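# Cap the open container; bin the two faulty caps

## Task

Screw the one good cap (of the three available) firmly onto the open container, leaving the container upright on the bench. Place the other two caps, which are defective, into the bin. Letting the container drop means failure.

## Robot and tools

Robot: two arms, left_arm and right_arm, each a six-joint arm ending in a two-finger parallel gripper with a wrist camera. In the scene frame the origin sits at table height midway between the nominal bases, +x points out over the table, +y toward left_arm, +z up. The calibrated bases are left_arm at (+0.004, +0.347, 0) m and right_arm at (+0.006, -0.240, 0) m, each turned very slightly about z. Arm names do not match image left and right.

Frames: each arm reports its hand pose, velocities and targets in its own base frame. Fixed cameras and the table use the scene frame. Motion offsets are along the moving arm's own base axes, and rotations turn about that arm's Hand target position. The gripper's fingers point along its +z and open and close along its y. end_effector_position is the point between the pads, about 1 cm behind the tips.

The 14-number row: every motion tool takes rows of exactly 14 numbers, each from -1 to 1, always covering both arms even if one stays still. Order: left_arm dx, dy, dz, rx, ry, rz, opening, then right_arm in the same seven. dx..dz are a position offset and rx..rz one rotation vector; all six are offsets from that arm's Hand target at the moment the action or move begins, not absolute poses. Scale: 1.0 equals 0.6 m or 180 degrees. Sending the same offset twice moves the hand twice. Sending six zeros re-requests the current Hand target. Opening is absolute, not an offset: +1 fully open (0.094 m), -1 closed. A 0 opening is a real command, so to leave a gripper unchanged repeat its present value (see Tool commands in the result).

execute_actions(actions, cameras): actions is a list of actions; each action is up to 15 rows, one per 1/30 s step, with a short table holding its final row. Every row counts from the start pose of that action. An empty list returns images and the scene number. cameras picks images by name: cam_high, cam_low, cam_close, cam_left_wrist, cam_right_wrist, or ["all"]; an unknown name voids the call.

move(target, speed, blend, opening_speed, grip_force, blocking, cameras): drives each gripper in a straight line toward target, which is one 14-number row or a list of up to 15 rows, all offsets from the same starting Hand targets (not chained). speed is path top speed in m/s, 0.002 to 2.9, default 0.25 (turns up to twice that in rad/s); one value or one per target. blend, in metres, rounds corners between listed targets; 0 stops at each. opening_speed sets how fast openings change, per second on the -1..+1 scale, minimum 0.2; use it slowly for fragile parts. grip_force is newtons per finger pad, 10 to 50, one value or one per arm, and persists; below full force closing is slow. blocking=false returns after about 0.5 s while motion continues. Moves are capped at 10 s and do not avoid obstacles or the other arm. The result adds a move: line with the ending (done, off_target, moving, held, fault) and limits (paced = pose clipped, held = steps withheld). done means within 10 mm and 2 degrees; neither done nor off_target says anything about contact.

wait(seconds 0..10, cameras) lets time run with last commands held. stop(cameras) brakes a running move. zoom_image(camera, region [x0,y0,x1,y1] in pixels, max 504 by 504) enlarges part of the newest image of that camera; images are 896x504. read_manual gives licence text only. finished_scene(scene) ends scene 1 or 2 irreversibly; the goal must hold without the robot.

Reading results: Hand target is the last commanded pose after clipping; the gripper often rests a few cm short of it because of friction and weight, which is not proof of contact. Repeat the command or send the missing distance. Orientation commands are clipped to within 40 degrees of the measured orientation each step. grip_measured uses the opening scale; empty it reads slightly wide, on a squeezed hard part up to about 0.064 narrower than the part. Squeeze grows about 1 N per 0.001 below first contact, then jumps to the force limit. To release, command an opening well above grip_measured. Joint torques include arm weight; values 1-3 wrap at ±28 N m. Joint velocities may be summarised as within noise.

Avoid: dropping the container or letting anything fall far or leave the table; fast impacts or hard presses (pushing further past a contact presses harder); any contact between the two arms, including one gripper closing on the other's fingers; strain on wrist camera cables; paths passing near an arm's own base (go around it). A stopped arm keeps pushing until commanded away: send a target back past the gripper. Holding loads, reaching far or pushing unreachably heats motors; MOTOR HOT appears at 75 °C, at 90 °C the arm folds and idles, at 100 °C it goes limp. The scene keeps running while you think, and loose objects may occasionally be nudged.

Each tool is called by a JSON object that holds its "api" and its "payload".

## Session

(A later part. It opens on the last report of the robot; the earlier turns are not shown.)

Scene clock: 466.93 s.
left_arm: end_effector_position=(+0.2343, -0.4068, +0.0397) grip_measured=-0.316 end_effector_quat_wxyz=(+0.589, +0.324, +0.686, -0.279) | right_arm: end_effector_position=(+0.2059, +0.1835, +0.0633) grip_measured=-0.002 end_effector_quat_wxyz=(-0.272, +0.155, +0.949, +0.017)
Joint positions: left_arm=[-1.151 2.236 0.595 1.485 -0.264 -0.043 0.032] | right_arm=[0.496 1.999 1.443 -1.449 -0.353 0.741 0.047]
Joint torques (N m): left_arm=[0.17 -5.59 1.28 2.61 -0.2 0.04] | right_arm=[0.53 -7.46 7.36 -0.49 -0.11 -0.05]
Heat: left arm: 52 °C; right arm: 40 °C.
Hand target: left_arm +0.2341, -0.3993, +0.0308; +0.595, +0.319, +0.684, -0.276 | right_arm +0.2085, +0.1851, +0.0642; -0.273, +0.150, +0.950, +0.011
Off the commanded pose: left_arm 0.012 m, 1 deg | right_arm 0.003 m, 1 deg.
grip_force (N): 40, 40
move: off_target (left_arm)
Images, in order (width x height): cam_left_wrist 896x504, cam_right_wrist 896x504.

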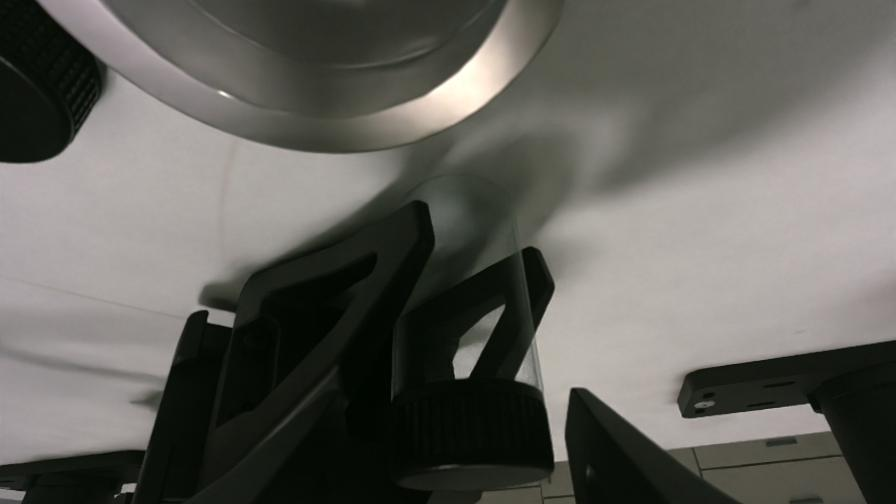

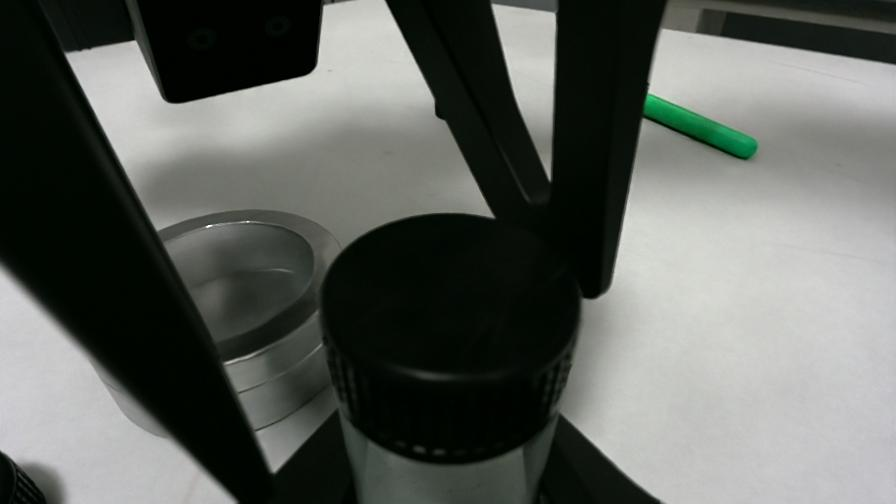

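{"api": "move", "payload": {"target": [[0,0,0,0,0,0,-0.42,-0.0033,-0.0092,0.0133,0,0,0,0.0],[0,0,0,0,0,0,-0.42,-0.0033,-0.0092,-0.001,0,0,0,0.0]], "speed": 0.1, "cameras": ["cam_left_wrist"]}}

Scene clock: 468.90 s.
left_arm: end_effector_position=(+0.2343, -0.4068, +0.0397) grip_measured=-0.316 end_effector_quat_wxyz=(+0.589, +0.324, +0.686, -0.279) | right_arm: end_effector_position=(+0.2016, +0.1801, +0.0655) grip_measured=-0.002 end_effector_quat_wxyz=(-0.280, +0.151, +0.948, +0.009)
Joint positions: left_arm=[-1.151 2.236 0.595 1.485 -0.264 -0.043 0.032] | right_arm=[0.496 1.999 1.443 -1.473 -0.348 0.729 0.047]
Joint torques (N m): left_arm=[0.17 -5.56 1.29 2.6 -0.2 0.04] | right_arm=[-0.51 -8.55 5.24 -0.28 -0.11 -0.05]
Heat: left arm: 52 °C; right arm: 41 °C.
Hand target: left_arm +0.2341, -0.3993, +0.0308; +0.595, +0.319, +0.684, -0.276 | right_arm +0.2065, +0.1795, +0.0636; -0.273, +0.150, +0.950, +0.011
Off the commanded pose: left_arm 0.012 m, 1 deg | right_arm 0.005 m, 1 deg.
grip_force (N): 40, 40
move: off_target (left_arm)
Images, in order (width x height): cam_left_wrist 896x504.

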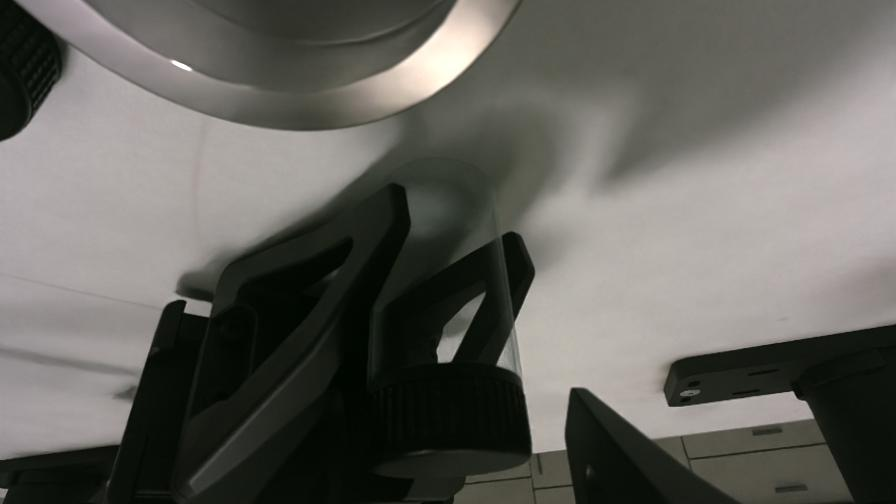

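{"api": "zoom_image", "payload": {"camera": "cam_left_wrist", "region": [340, 320, 560, 500]}}

{"api": "move", "payload": {"target": [[0,0,0,0,0,0,-0.42,0,0,0,0,0,0,-0.44],[0,0,0,0,0,0,-0.42,-0.002,0,-0.003,0,0,-0.3611,-0.44]], "speed": 0.25, "cameras": ["cam_left_wrist","cam_right_wrist"]}}

Scaled by 2.291.

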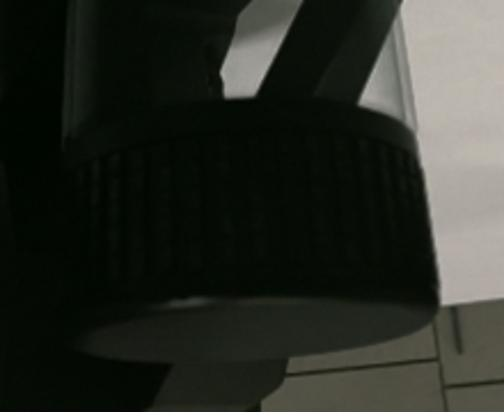

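Scene clock: 473.37 s.
left_arm: end_effector_position=(+0.2343, -0.4068, +0.0396) grip_measured=-0.316 end_effector_quat_wxyz=(+0.589, +0.324, +0.686, -0.279) | right_arm: end_effector_position=(+0.2035, +0.1833, +0.0628) grip_measured=-0.353 end_effector_quat_wxyz=(-0.241, +0.632, +0.721, +0.153)
Joint positions: left_arm=[-1.151 2.236 0.595 1.484 -0.264 -0.042 0.032] | right_arm=[0.362 1.541 0.899 -0.879 -0.576 1.817 0.03]
Joint torques (N m): left_arm=[0.17 -5.56 1.28 2.6 -0.2 0.04] | right_arm=[-0.09 -7.41 4.1 0.63 -0.04 0.16]
Heat: left arm: 52 °C; right arm: 41 °C.
Hand target: left_arm +0.2341, -0.3993, +0.0308; +0.595, +0.319, +0.684, -0.276 | right_arm +0.2053, +0.1794, +0.0617; -0.224, +0.637, +0.721, +0.156
Off the commanded pose: left_arm 0.012 m, 1 deg | right_arm 0.004 m, 2 deg.
grip_force (N): 40, 40
move: off_target (left_arm)
Images, in order (width x height): cam_left_wrist 896x504, cam_right_wrist 896x504.

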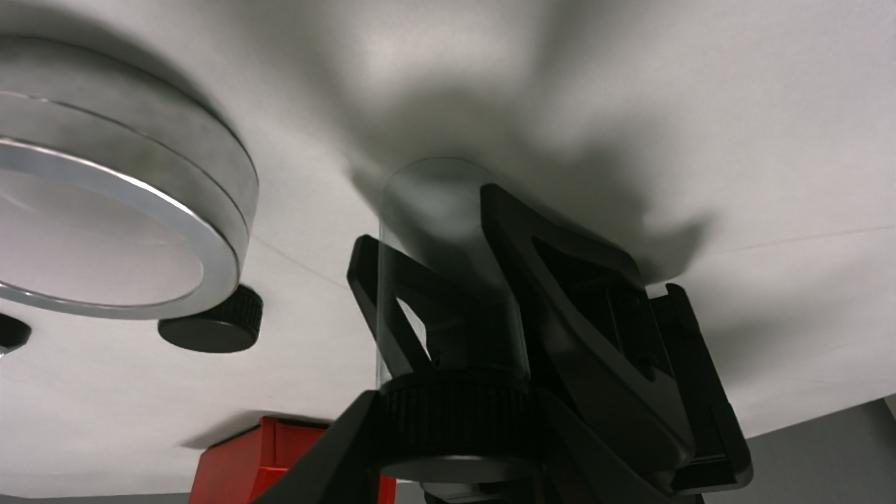

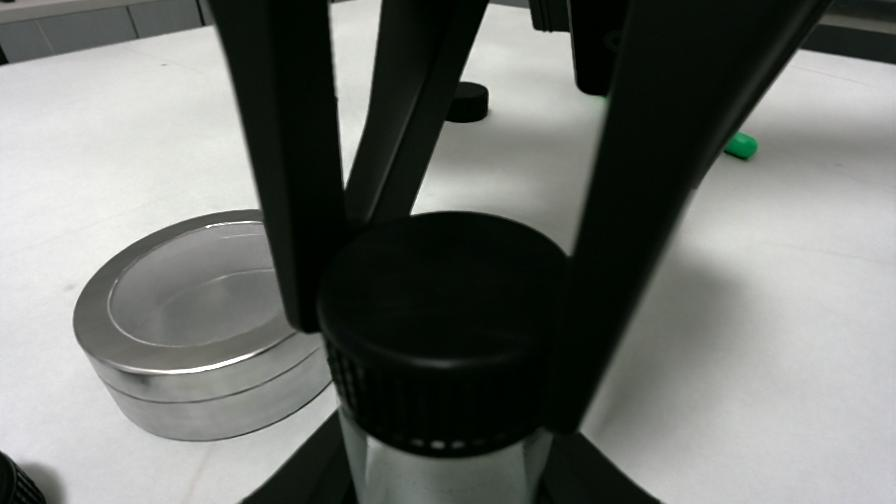

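{"api": "move", "payload": {"target": [0,0,0,0,0,0,-0.42,0,0.004,0.0333,0,0,0,-0.44], "speed": 0.05, "cameras": ["cam_left_wrist","cam_right_wrist"]}}

Scene clock: 474.83 s.
left_arm: end_effector_position=(+0.2343, -0.4068, +0.0396) grip_measured=-0.316 end_effector_quat_wxyz=(+0.589, +0.324, +0.686, -0.279) | right_arm: end_effector_position=(+0.2044, +0.1819, +0.0683) grip_measured=-0.353 end_effector_quat_wxyz=(-0.235, +0.638, +0.717, +0.152)
Joint positions: left_arm=[-1.151 2.236 0.595 1.484 -0.264 -0.042 0.032] | right_arm=[0.363 1.525 0.912 -0.899 -0.565 1.833 0.03]
Joint torques (N m): left_arm=[0.16 -5.6 1.29 2.61 -0.2 0.04] | right_arm=[0.77 -8.47 7.94 0.12 -0.15 0.11]
Heat: left arm: 52 °C; right arm: 41 °C.
Hand target: left_arm +0.2341, -0.3993, +0.0308; +0.595, +0.319, +0.684, -0.276 | right_arm +0.2053, +0.1819, +0.0818; -0.224, +0.637, +0.721, +0.156
Off the commanded pose: left_arm 0.012 m, 1 deg | right_arm 0.013 m, 1 deg.
grip_force (N): 40, 40
move: off_target (left_arm, right_arm)
Images, in order (width x height): cam_left_wrist 896x504, cam_right_wrist 896x504.

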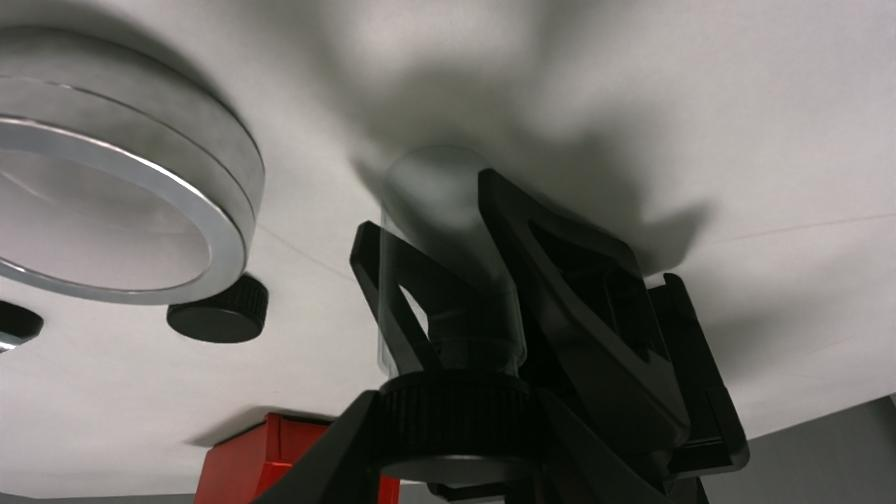

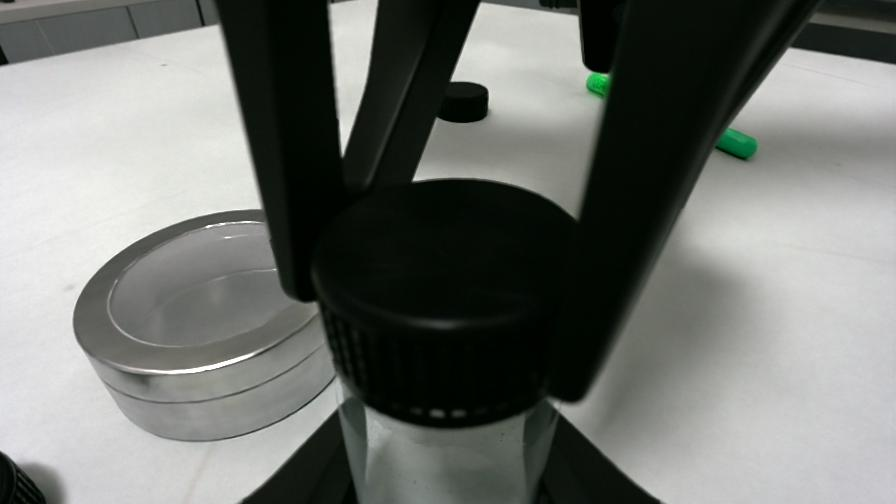

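{"api": "move", "payload": {"target": [[0,0,0,0,0,0,-0.42,0,0,0.0567,0,0,0,-0.44],[0,0,0,0,0,0,-0.42,0.0828,0.0302,0.047,0,0,0,-0.44],[0,0,0,0,0,0,-0.42,0.1512,0.2252,-0.0113,-0.0254,-0.0327,0.1783,-0.44]], "speed": [0.08,0.2,0.25], "blend": [0.008,0.02,0], "cameras": ["cam_close","cam_left_wrist","cam_right_wrist"]}}

Scene clock: 479.30 s.
left_arm: end_effector_position=(+0.2343, -0.4068, +0.0396) grip_measured=-0.316 end_effector_quat_wxyz=(+0.589, +0.324, +0.686, -0.279) | right_arm: end_effector_position=(+0.2932, +0.3158, +0.0763) grip_measured=-0.353 end_effector_quat_wxyz=(-0.199, +0.414, +0.883, +0.097)
Joint positions: left_arm=[-1.151 2.236 0.595 1.484 -0.264 -0.042 0.032] | right_arm=[0.638 2.207 1.881 -1.263 -0.446 1.511 0.03]
Joint torques (N m): left_arm=[0.17 -5.59 1.28 2.61 -0.2 0.04] | right_arm=[0.2 -9.84 8.54 0.21 -0.18 -0.05]
Heat: left arm: 53 °C; right arm: 41 °C.
Hand target: left_arm +0.2341, -0.3993, +0.0308; +0.595, +0.319, +0.684, -0.276 | right_arm +0.2959, +0.3171, +0.0750; -0.197, +0.413, +0.885, +0.091
Off the commanded pose: left_arm 0.012 m, 1 deg | right_arm 0.003 m, 1 deg.
grip_force (N): 40, 40
move: off_target (left_arm)
Images, in order (width x height): cam_close 896x504, cam_left_wrist 896x504, cam_right_wrist 896x504.

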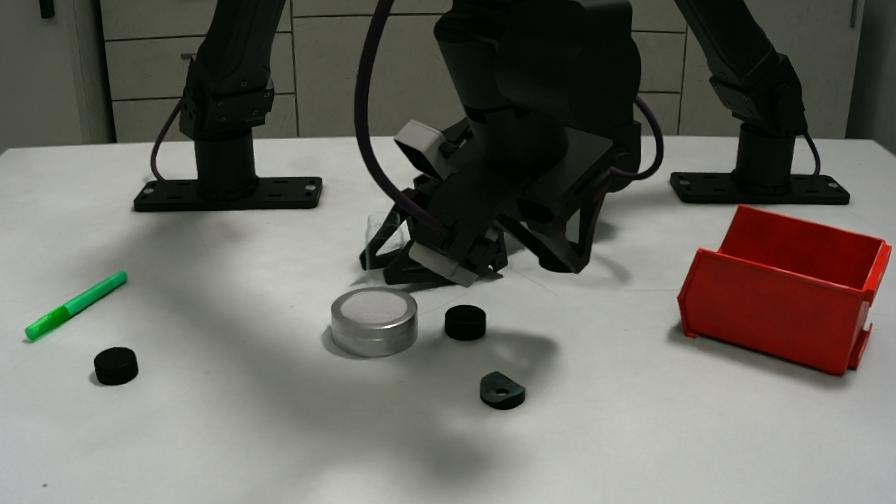

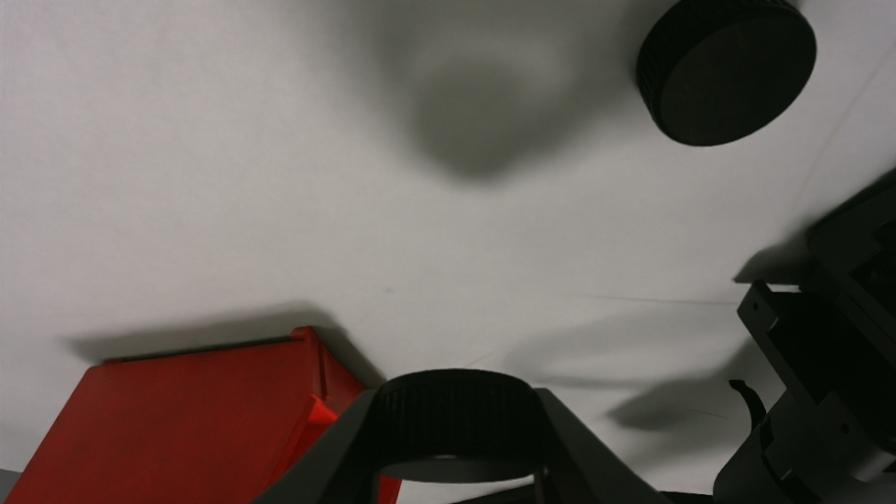

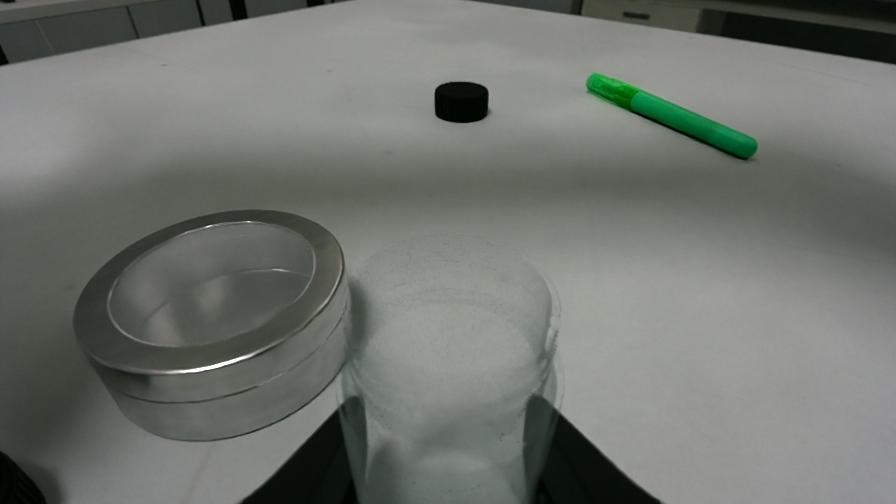

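{"api": "zoom_image", "payload": {"camera": "cam_right_wrist", "region": [330, 220, 580, 420]}}

{"api": "zoom_image", "payload": {"camera": "cam_right_wrist", "region": [340, 270, 460, 370]}}

{"api": "zoom_image", "payload": {"camera": "cam_right_wrist", "region": [450, 270, 570, 370]}}

Scaled by 2.016.

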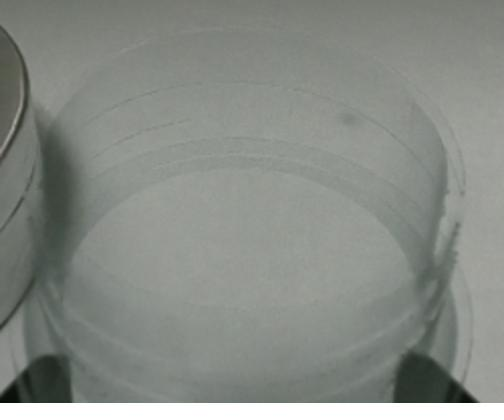

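Scaled by 4.200.

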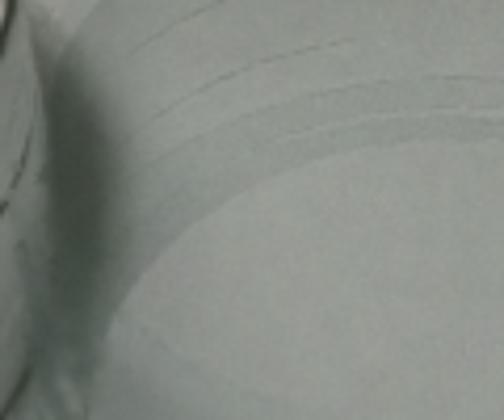

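Scaled by 4.200.

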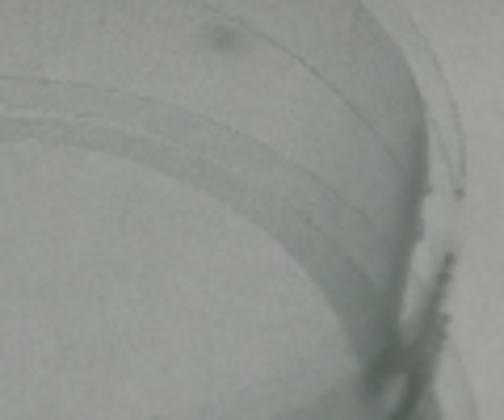

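{"api": "move", "payload": {"target": [[0,0,0,0,0,0,-0.42,0,0,-0.1,0,0,0,-0.44],[0,0,0,0,0,0,-0.42,-0.001,0,-0.1167,0,0,0,-0.44]], "speed": [0.15,0.05], "cameras": ["cam_left_wrist"]}}

Scene clock: 483.40 s.
left_arm: end_effector_position=(+0.2343, -0.4068, +0.0396) grip_measured=-0.316 end_effector_quat_wxyz=(+0.589, +0.324, +0.686, -0.279) | right_arm: end_effector_position=(+0.2967, +0.3180, +0.0166) grip_measured=-0.353 end_effector_quat_wxyz=(-0.196, +0.412, +0.884, +0.100)
Joint positions: left_arm=[-1.151 2.236 0.595 1.484 -0.264 -0.042 0.032] | right_arm=[0.638 2.264 1.735 -1.052 -0.444 1.509 0.03]
Joint torques (N m): left_arm=[0.17 -5.59 1.28 2.6 -0.2 0.04] | right_arm=[0.24 -10.1 4.81 0.52 -0.17 -0.02]
Heat: left arm: 53 °C; right arm: 41 °C.
Hand target: left_arm +0.2341, -0.3993, +0.0308; +0.595, +0.319, +0.684, -0.276 | right_arm +0.2954, +0.3171, +0.0050; -0.197, +0.413, +0.885, +0.092
Off the commanded pose: left_arm 0.012 m, 1 deg | right_arm 0.012 m, 1 deg.
grip_force (N): 40, 40
move: off_target (left_arm, right_arm)
Images, in order (width x height): cam_left_wrist 896x504.

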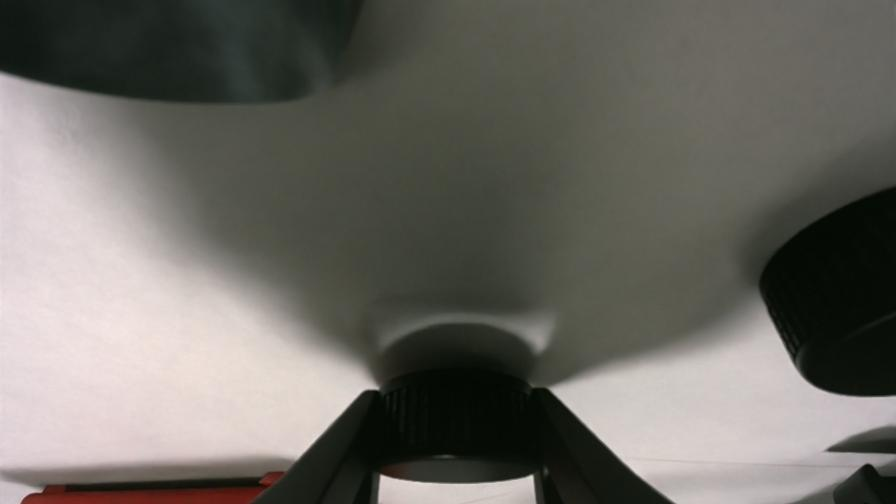

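{"api": "move", "payload": {"target": [0,0,0,0,0,0,-0.42,-0.0025,0,-0.006,0,0,0,-0.44], "speed": 0.04, "cameras": ["cam_left_wrist"]}}

Scene clock: 484.53 s.
left_arm: end_effector_position=(+0.2343, -0.4068, +0.0396) grip_measured=-0.316 end_effector_quat_wxyz=(+0.589, +0.324, +0.686, -0.279) | right_arm: end_effector_position=(+0.2956, +0.3172, +0.0133) grip_measured=-0.353 end_effector_quat_wxyz=(-0.197, +0.412, +0.884, +0.100)
Joint positions: left_arm=[-1.151 2.236 0.595 1.484 -0.264 -0.042 0.032] | right_arm=[0.638 2.264 1.721 -1.04 -0.444 1.509 0.03]
Joint torques (N m): left_arm=[0.17 -5.57 1.28 2.61 -0.2 0.03] | right_arm=[0.46 -10.06 4.6 0.53 -0.18 0.03]
Heat: left arm: 53 °C; right arm: 41 °C.
Hand target: left_arm +0.2341, -0.3993, +0.0308; +0.595, +0.319, +0.684, -0.276 | right_arm +0.2939, +0.3170, +0.0014; -0.197, +0.413, +0.885, +0.091
Off the commanded pose: left_arm 0.012 m, 1 deg | right_arm 0.012 m, 1 deg.
grip_force (N): 40, 40
move: off_target (left_arm, right_arm)
Images, in order (width x height): cam_left_wrist 896x504.

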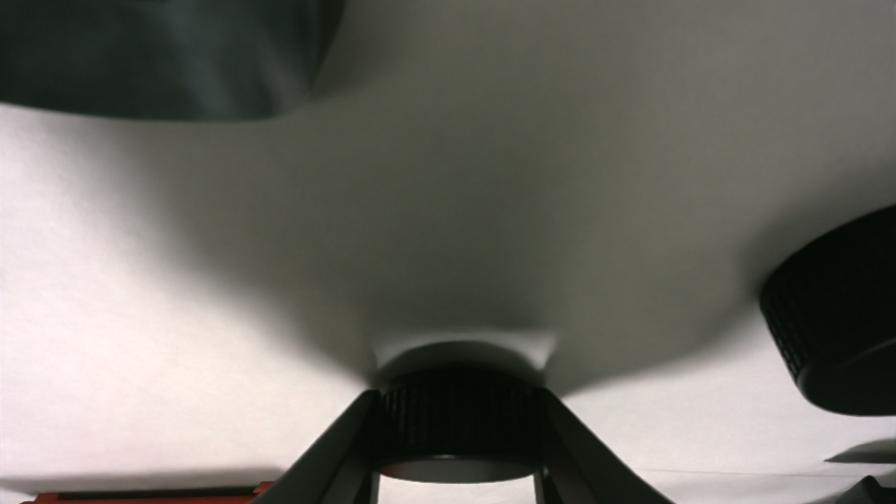

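{"api": "move", "payload": {"target": [[0,0,0,0,0,0,-0.42,0.0025,0,0.0167,0,0,0,-0.44],[0,0,0,0,0,0,-0.42,0.0025,0,0.0167,0,0,0,-0.1],[0,0,0,0,0,0,-0.42,0,0,0.12,0,0,0,-0.1]], "speed": 0.1, "cameras": ["cam_close","cam_left_wrist"]}}

Scene clock: 487.43 s.
left_arm: end_effector_position=(+0.2343, -0.4068, +0.0396) grip_measured=-0.316 end_effector_quat_wxyz=(+0.589, +0.324, +0.686, -0.279) | right_arm: end_effector_position=(+0.2894, +0.3126, +0.0483) grip_measured=-0.103 end_effector_quat_wxyz=(-0.212, +0.419, +0.880, +0.071)
Joint positions: left_arm=[-1.151 2.236 0.595 1.484 -0.264 -0.042 0.032] | right_arm=[0.638 2.264 1.861 -1.248 -0.444 1.509 0.042]
Joint torques (N m): left_arm=[0.16 -5.59 1.32 2.61 -0.2 0.04] | right_arm=[0.47 -16.12 8.13 0.08 -0.17 0.03]
Heat: left arm: 53 °C; right arm: 42 °C.
Hand target: left_arm +0.2341, -0.3993, +0.0308; +0.595, +0.319, +0.684, -0.276 | right_arm +0.2939, +0.3170, +0.0734; -0.197, +0.412, +0.885, +0.092
Off the commanded pose: left_arm 0.012 m, 1 deg | right_arm 0.026 m, 3 deg.
grip_force (N): 40, 40
move: off_target (left_arm, right_arm)
Images, in order (width x height): cam_close 896x504, cam_left_wrist 896x504.

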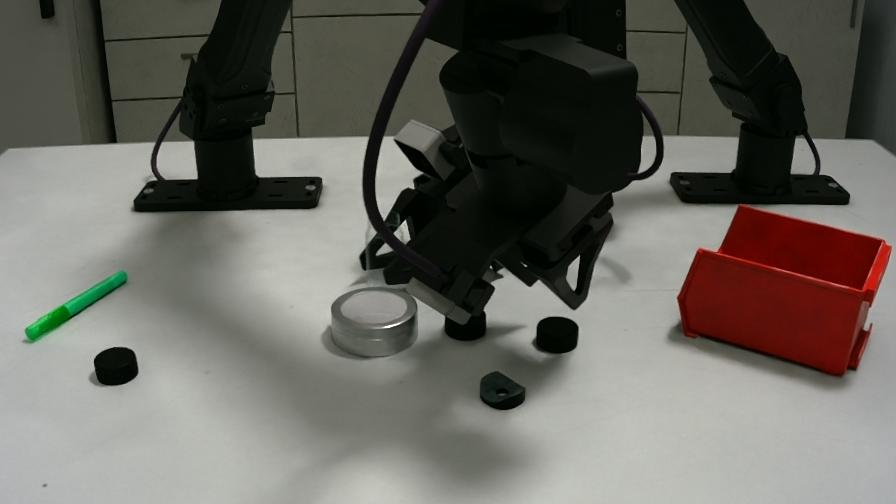

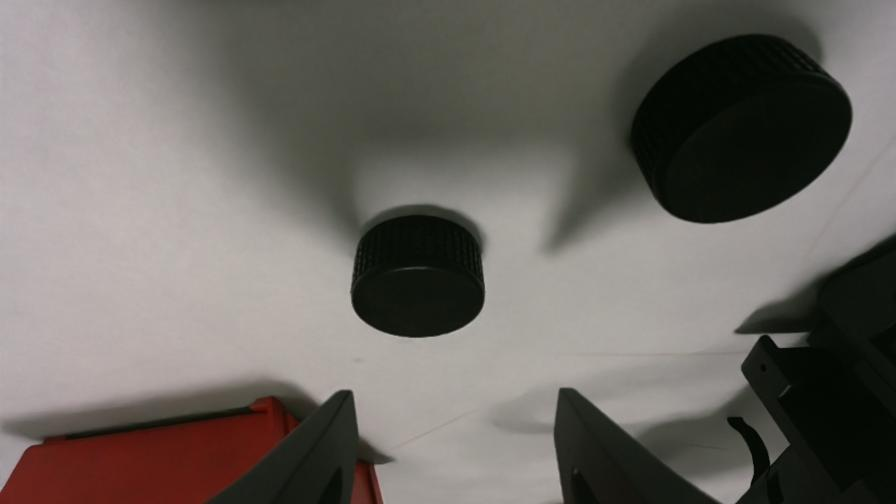

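{"api": "move", "payload": {"target": [0,0,0,0,0,0,-0.42,-0.0265,-0.115,-0.005,0,0,0.1111,0.0], "speed": 0.2, "cameras": ["cam_left_wrist"]}}

Scene clock: 491.07 s.
left_arm: end_effector_position=(+0.2343, -0.4068, +0.0396) grip_measured=-0.316 end_effector_quat_wxyz=(+0.589, +0.324, +0.686, -0.279) | right_arm: end_effector_position=(+0.2778, +0.2526, +0.0493) grip_measured=-0.003 end_effector_quat_wxyz=(-0.225, +0.255, +0.939, +0.045)
Joint positions: left_arm=[-1.151 2.236 0.595 1.484 -0.264 -0.042 0.032] | right_arm=[0.552 2.232 1.799 -1.395 -0.389 1.03 0.047]
Joint torques (N m): left_arm=[0.16 -5.6 1.26 2.61 -0.2 0.03] | right_arm=[-0.58 -17.26 4.52 -0.23 -0.14 -0.05]
Heat: left arm: 53 °C; right arm: 43 °C.
Hand target: left_arm +0.2341, -0.3993, +0.0308; +0.595, +0.319, +0.684, -0.276 | right_arm +0.2780, +0.2481, +0.0705; -0.210, +0.253, +0.943, +0.056
Off the commanded pose: left_arm 0.012 m, 1 deg | right_arm 0.022 m, 2 deg.
grip_force (N): 40, 40
move: off_target (left_arm, right_arm)
Images, in order (width x height): cam_left_wrist 896x504.

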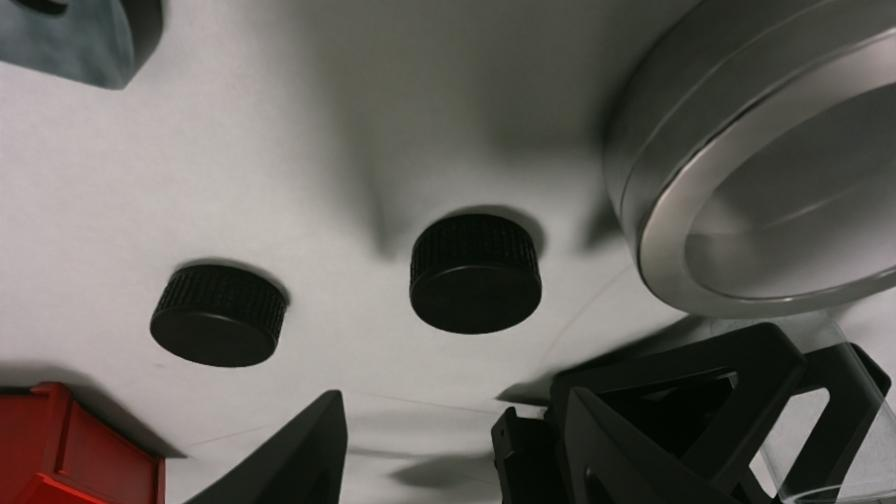

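{"api": "move", "payload": {"target": [[0,0,0,0,0,0,-0.42,-0.0027,-0.0115,-0.0675,0,0,0,0.0]], "speed": 0.1, "cameras": ["cam_left_wrist"]}}

Scene clock: 493.33 s.
left_arm: end_effector_position=(+0.2343, -0.4068, +0.0396) grip_measured=-0.316 end_effector_quat_wxyz=(+0.589, +0.324, +0.686, -0.279) | right_arm: end_effector_position=(+0.2697, +0.2424, +0.0186) grip_measured=-0.003 end_effector_quat_wxyz=(-0.230, +0.255, +0.938, +0.041)
Joint positions: left_arm=[-1.151 2.236 0.595 1.484 -0.264 -0.042 0.032] | right_arm=[0.54 2.23 1.665 -1.281 -0.387 1.016 0.047]
Joint torques (N m): left_arm=[0.16 -5.56 1.29 2.61 -0.2 0.03] | right_arm=[-0.7 -15.13 4.26 0.07 -0.13 -0.04]
Heat: left arm: 53 °C; right arm: 44 °C.
Hand target: left_arm +0.2341, -0.3993, +0.0308; +0.595, +0.319, +0.684, -0.276 | right_arm +0.2763, +0.2412, +0.0298; -0.210, +0.253, +0.943, +0.056
Off the commanded pose: left_arm 0.012 m, 1 deg | right_arm 0.013 m, 3 deg.
grip_force (N): 40, 40
move: off_target (left_arm, right_arm)
Images, in order (width x height): cam_left_wrist 896x504.

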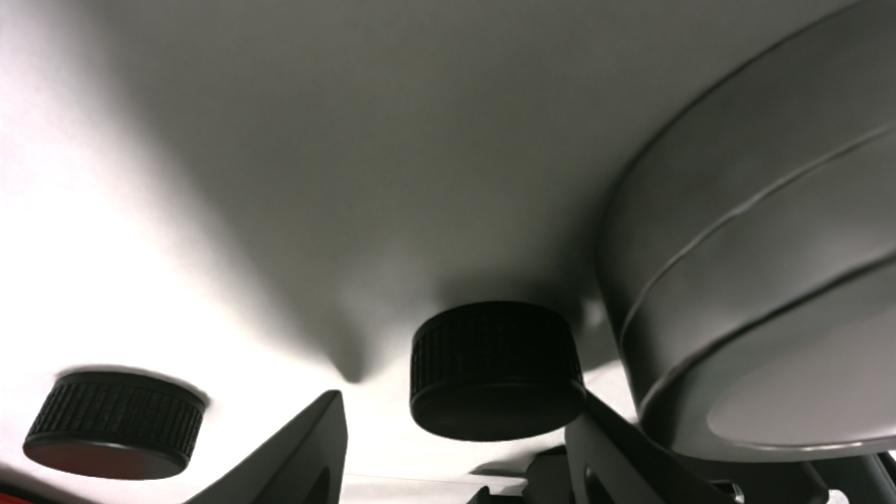

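{"api": "execute_actions", "payload": {"actions": [], "cameras": ["cam_close", "cam_low", "cam_left_wrist"]}}

Scene clock: 495.03 s.
left_arm: end_effector_position=(+0.2343, -0.4068, +0.0396) grip_measured=-0.316 end_effector_quat_wxyz=(+0.589, +0.324, +0.686, -0.279) | right_arm: end_effector_position=(+0.2698, +0.2425, +0.0186) grip_measured=-0.003 end_effector_quat_wxyz=(-0.229, +0.255, +0.938, +0.041)
Joint positions: left_arm=[-1.151 2.236 0.595 1.484 -0.264 -0.042 0.032] | right_arm=[0.54 2.23 1.665 -1.281 -0.387 1.016 0.047]
Joint velocities: within noise
Joint torques (N m): left_arm=[0.16 -5.57 1.29 2.6 -0.21 0.04] | right_arm=[-0.7 -15.13 4.22 0.06 -0.13 -0.04]
Heat: left arm: 53 °C; right arm: 44 °C.
Hand target: left_arm +0.2341, -0.3993, +0.0308; +0.595, +0.319, +0.684, -0.276 | right_arm +0.2763, +0.2412, +0.0298; -0.210, +0.253, +0.943, +0.056
Tool commands: left_gripper/opening=-0.42 right_gripper/opening=+0.0
Off the commanded pose: left_arm 0.012 m, 1 deg | right_arm 0.013 m, 3 deg.
grip_force (N): 40, 40
Images, in order (width x height): cam_low 896x504, cam_close 896x504, cam_left_wrist 896x504.

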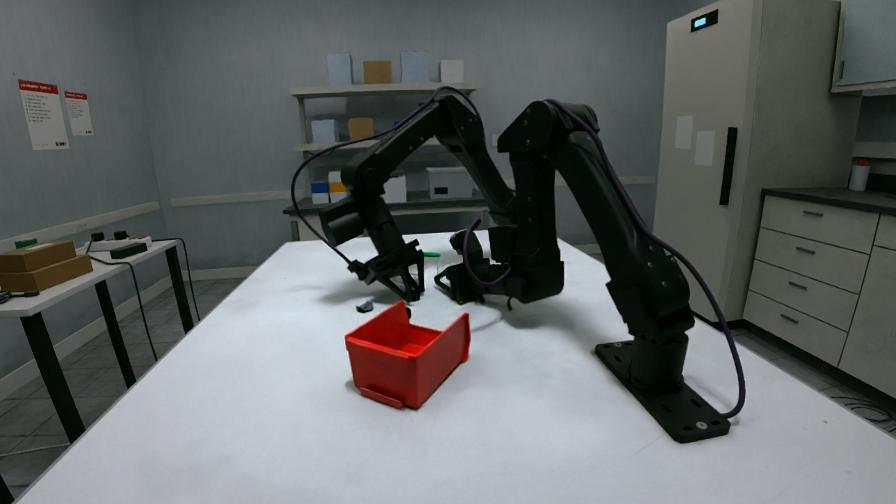

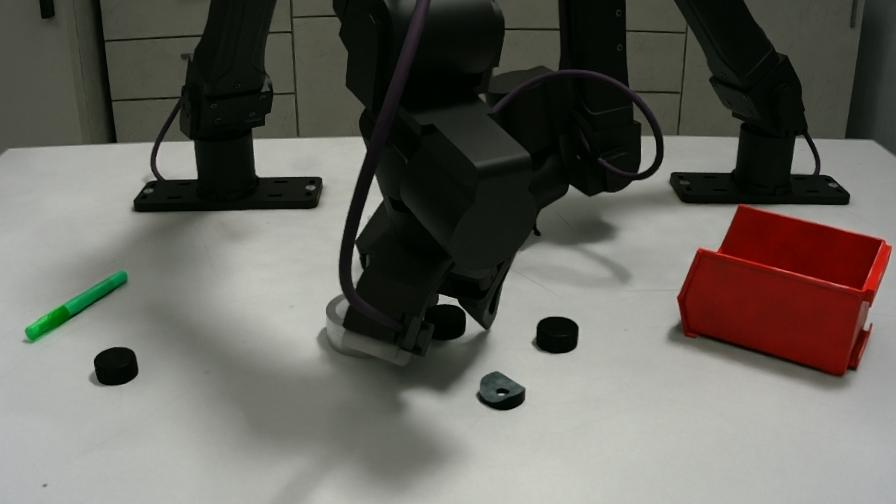

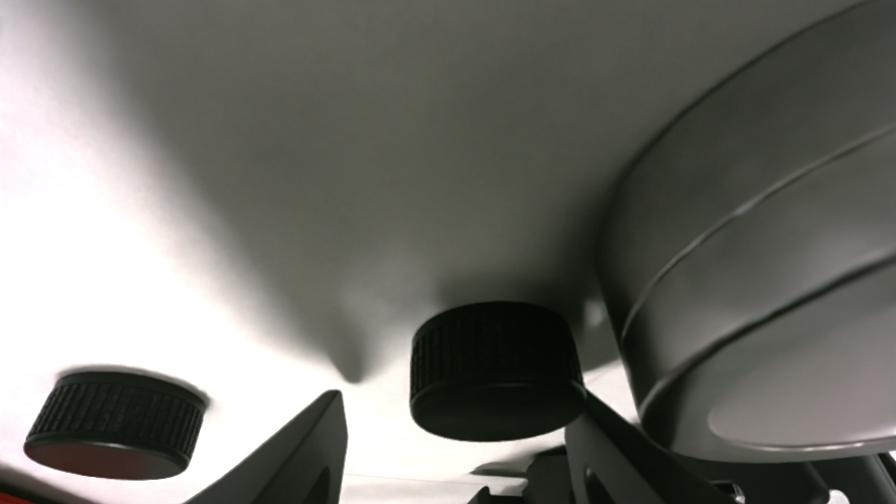

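{"api": "move", "payload": {"target": [[0,0,0,0,0,0,-0.42,0.005,0.0,0.075,0,0,0,0.0],[0,0,0,0,0,0,-0.42,0.0042,-0.0223,0.075,0,0,-0.1667,0.0]], "speed": 0.12, "cameras": ["cam_left_wrist"]}}

Scene clock: 500.33 s.
left_arm: end_effector_position=(+0.2343, -0.4068, +0.0396) grip_measured=-0.316 end_effector_quat_wxyz=(+0.589, +0.324, +0.686, -0.279) | right_arm: end_effector_position=(+0.2749, +0.2270, +0.0587) grip_measured=-0.003 end_effector_quat_wxyz=(-0.200, +0.486, +0.847, +0.083)
Joint positions: left_arm=[-1.151 2.236 0.595 1.484 -0.264 -0.042 0.032] | right_arm=[0.476 1.981 1.466 -1.139 -0.428 1.501 0.047]
Joint torques (N m): left_arm=[0.18 -5.59 1.26 2.6 -0.2 0.04] | right_arm=[-0.68 -14.49 4.6 0.38 -0.33 0.12]
Heat: left arm: 54 °C; right arm: 46 °C.
Hand target: left_arm +0.2341, -0.3993, +0.0308; +0.595, +0.319, +0.684, -0.276 | right_arm +0.2788, +0.2278, +0.0748; -0.188, +0.488, +0.845, +0.108
Off the commanded pose: left_arm 0.012 m, 1 deg | right_arm 0.017 m, 3 deg.
grip_force (N): 40, 40
move: off_target (left_arm, right_arm)
Images, in order (width x height): cam_left_wrist 896x504.

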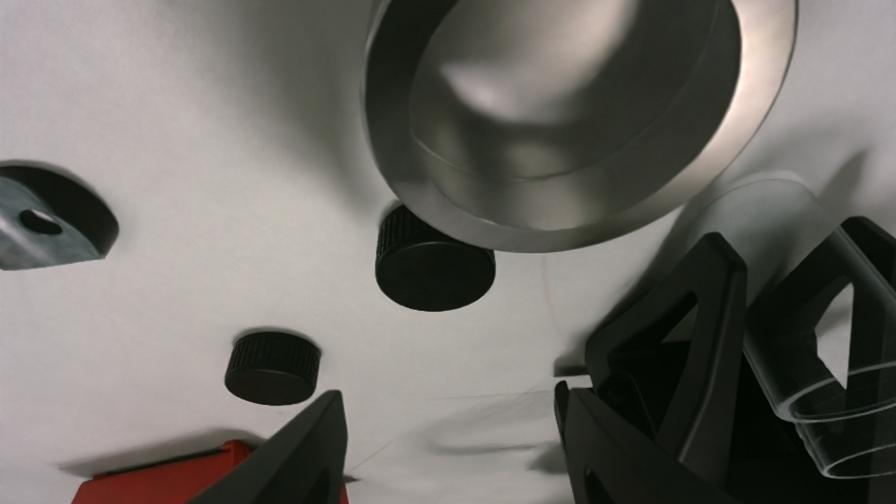

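{"api": "move", "payload": {"target": [0,0,0,0,0,0,-0.42,0.0,0.0025,-0.065,0,0,0,0.0], "speed": 0.1, "cameras": ["cam_left_wrist"]}}

Scene clock: 502.53 s.
left_arm: end_effector_position=(+0.2343, -0.4068, +0.0396) grip_measured=-0.316 end_effector_quat_wxyz=(+0.589, +0.324, +0.686, -0.279) | right_arm: end_effector_position=(+0.2778, +0.2286, +0.0351) grip_measured=-0.003 end_effector_quat_wxyz=(-0.187, +0.485, +0.848, +0.102)
Joint positions: left_arm=[-1.151 2.236 0.595 1.484 -0.264 -0.042 0.032] | right_arm=[0.476 1.981 1.37 -0.996 -0.428 1.507 0.047]
Joint torques (N m): left_arm=[0.17 -5.59 1.29 2.61 -0.2 0.04] | right_arm=[-0.36 -10.07 4.59 0.4 -0.34 0.13]
Heat: left arm: 54 °C; right arm: 47 °C.
Hand target: left_arm +0.2341, -0.3993, +0.0308; +0.595, +0.319, +0.684, -0.276 | right_arm +0.2789, +0.2293, +0.0359; -0.188, +0.488, +0.845, +0.109
Off the commanded pose: left_arm 0.012 m, 1 deg | right_arm 0.001 m, 1 deg.
grip_force (N): 40, 40
move: off_target (left_arm)
Images, in order (width x height): cam_left_wrist 896x504.

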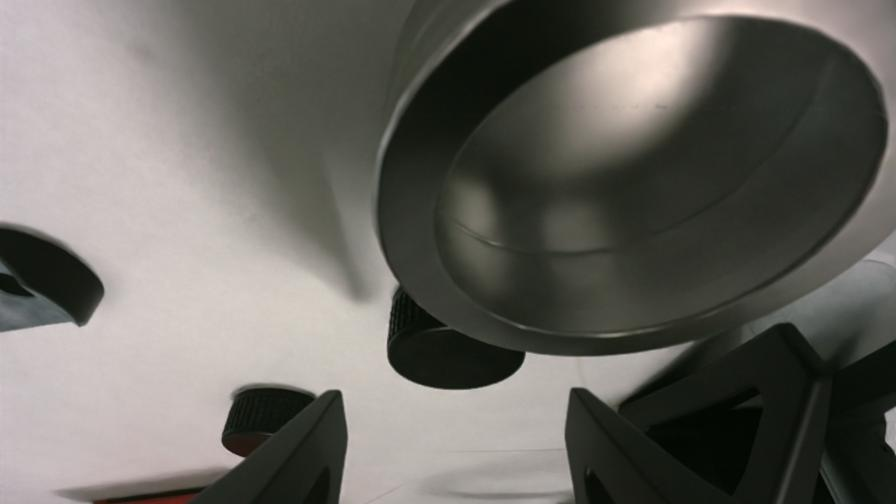

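{"api": "move", "payload": {"target": [0,0,0,0,0,0,-0.42,0.0,-0.0042,-0.035,0,0,0,0.0], "speed": 0.08, "cameras": ["cam_left_wrist"]}}

Scene clock: 504.27 s.
left_arm: end_effector_position=(+0.2343, -0.4068, +0.0396) grip_measured=-0.316 end_effector_quat_wxyz=(+0.589, +0.324, +0.686, -0.279) | right_arm: end_effector_position=(+0.2783, +0.2289, +0.0231) grip_measured=-0.003 end_effector_quat_wxyz=(-0.181, +0.483, +0.850, +0.111)
Joint positions: left_arm=[-1.151 2.236 0.595 1.484 -0.264 -0.042 0.032] | right_arm=[0.476 1.981 1.319 -0.922 -0.429 1.507 0.047]
Joint torques (N m): left_arm=[0.17 -5.6 1.29 2.6 -0.19 0.04] | right_arm=[-0.9 -7.6 4.55 0.45 -0.34 0.02]
Heat: left arm: 54 °C; right arm: 47 °C.
Hand target: left_arm +0.2341, -0.3993, +0.0308; +0.595, +0.319, +0.684, -0.276 | right_arm +0.2788, +0.2267, +0.0148; -0.188, +0.488, +0.845, +0.108
Off the commanded pose: left_arm 0.012 m, 1 deg | right_arm 0.009 m, 1 deg.
grip_force (N): 40, 40
move: off_target (left_arm)
Images, in order (width x height): cam_left_wrist 896x504.

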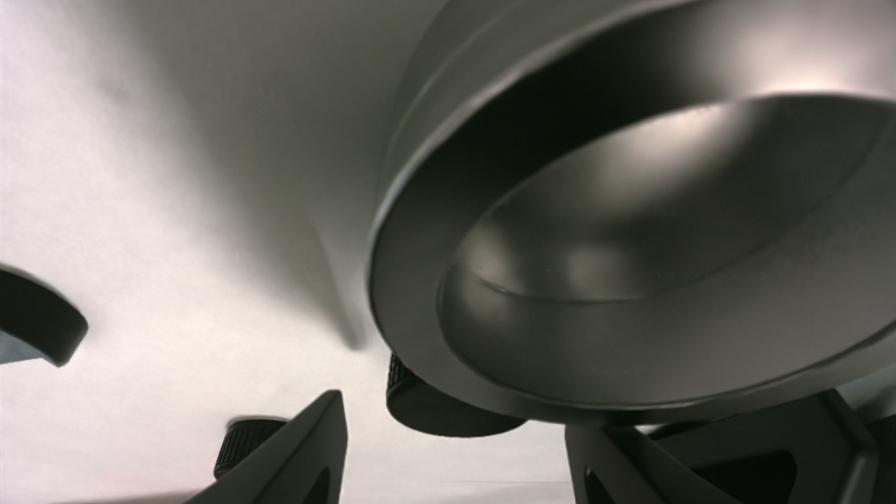

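{"api": "move", "payload": {"target": [0,0,0,0,0,0,-0.42,0.0,0.0,-0.0083,0,0,0,0.0], "speed": 0.05, "cameras": ["cam_left_wrist"]}}

Scene clock: 505.57 s.
left_arm: end_effector_position=(+0.2343, -0.4068, +0.0396) grip_measured=-0.316 end_effector_quat_wxyz=(+0.589, +0.324, +0.686, -0.279) | right_arm: end_effector_position=(+0.2779, +0.2291, +0.0178) grip_measured=-0.003 end_effector_quat_wxyz=(-0.183, +0.483, +0.849, +0.111)
Joint positions: left_arm=[-1.151 2.236 0.595 1.484 -0.264 -0.042 0.032] | right_arm=[0.476 1.992 1.31 -0.905 -0.431 1.507 0.047]
Joint torques (N m): left_arm=[0.17 -5.59 1.26 2.61 -0.2 0.03] | right_arm=[-0.9 -7.82 4.51 0.5 -0.31 0.02]
Heat: left arm: 54 °C; right arm: 46 °C.
Hand target: left_arm +0.2341, -0.3993, +0.0308; +0.595, +0.319, +0.684, -0.276 | right_arm +0.2788, +0.2267, +0.0099; -0.188, +0.488, +0.845, +0.108
Off the commanded pose: left_arm 0.012 m, 1 deg | right_arm 0.008 m, 1 deg.
grip_force (N): 40, 40
move: off_target (left_arm)
Images, in order (width x height): cam_left_wrist 896x504.

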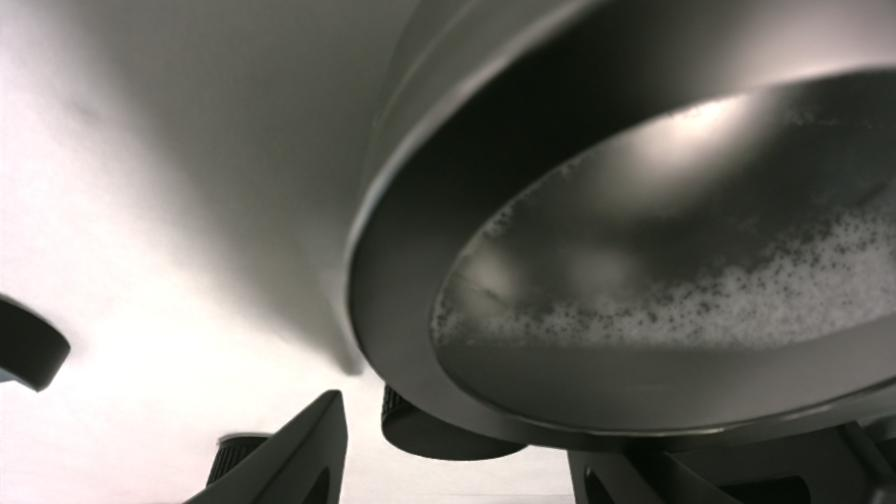

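{"api": "move", "payload": {"target": [[0,0,0,0,0,0,-0.42,0,0,0,0,0,0,-0.44]], "opening_speed": 0.8, "cameras": ["cam_left_wrist"]}}

Scene clock: 506.80 s.
left_arm: end_effector_position=(+0.2343, -0.4068, +0.0396) grip_measured=-0.316 end_effector_quat_wxyz=(+0.589, +0.324, +0.686, -0.279) | right_arm: end_effector_position=(+0.2781, +0.2292, +0.0178) grip_measured=-0.363 end_effector_quat_wxyz=(-0.183, +0.483, +0.849, +0.111)
Joint positions: left_arm=[-1.151 2.236 0.595 1.484 -0.264 -0.042 0.032] | right_arm=[0.476 1.992 1.31 -0.904 -0.431 1.507 0.03]
Joint torques (N m): left_arm=[0.16 -5.56 1.29 2.61 -0.19 0.03] | right_arm=[-0.9 -7.79 4.48 0.49 -0.31 0.01]
Heat: left arm: 54 °C; right arm: 46 °C.
Hand target: left_arm +0.2341, -0.3993, +0.0308; +0.595, +0.319, +0.684, -0.276 | right_arm +0.2788, +0.2267, +0.0099; -0.188, +0.488, +0.845, +0.108
Off the commanded pose: left_arm 0.012 m, 1 deg | right_arm 0.008 m, 1 deg.
grip_force (N): 40, 40
move: off_target (left_arm)
Images, in order (width x height): cam_left_wrist 896x504.

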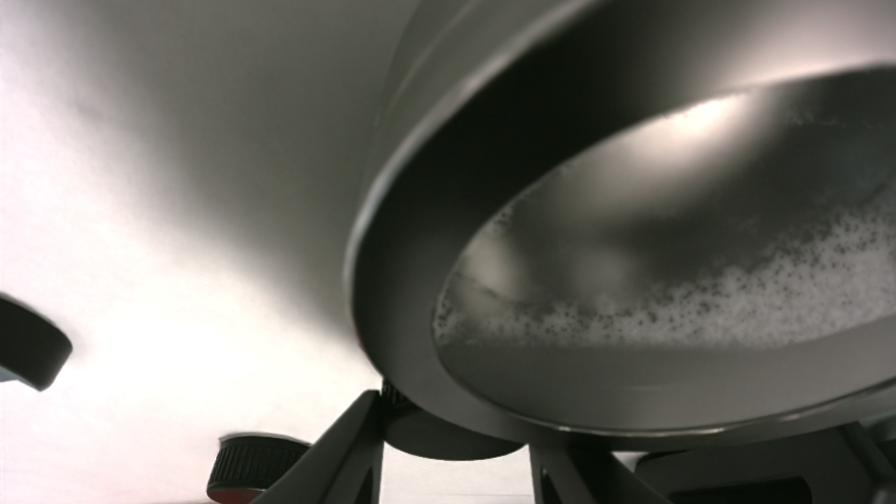

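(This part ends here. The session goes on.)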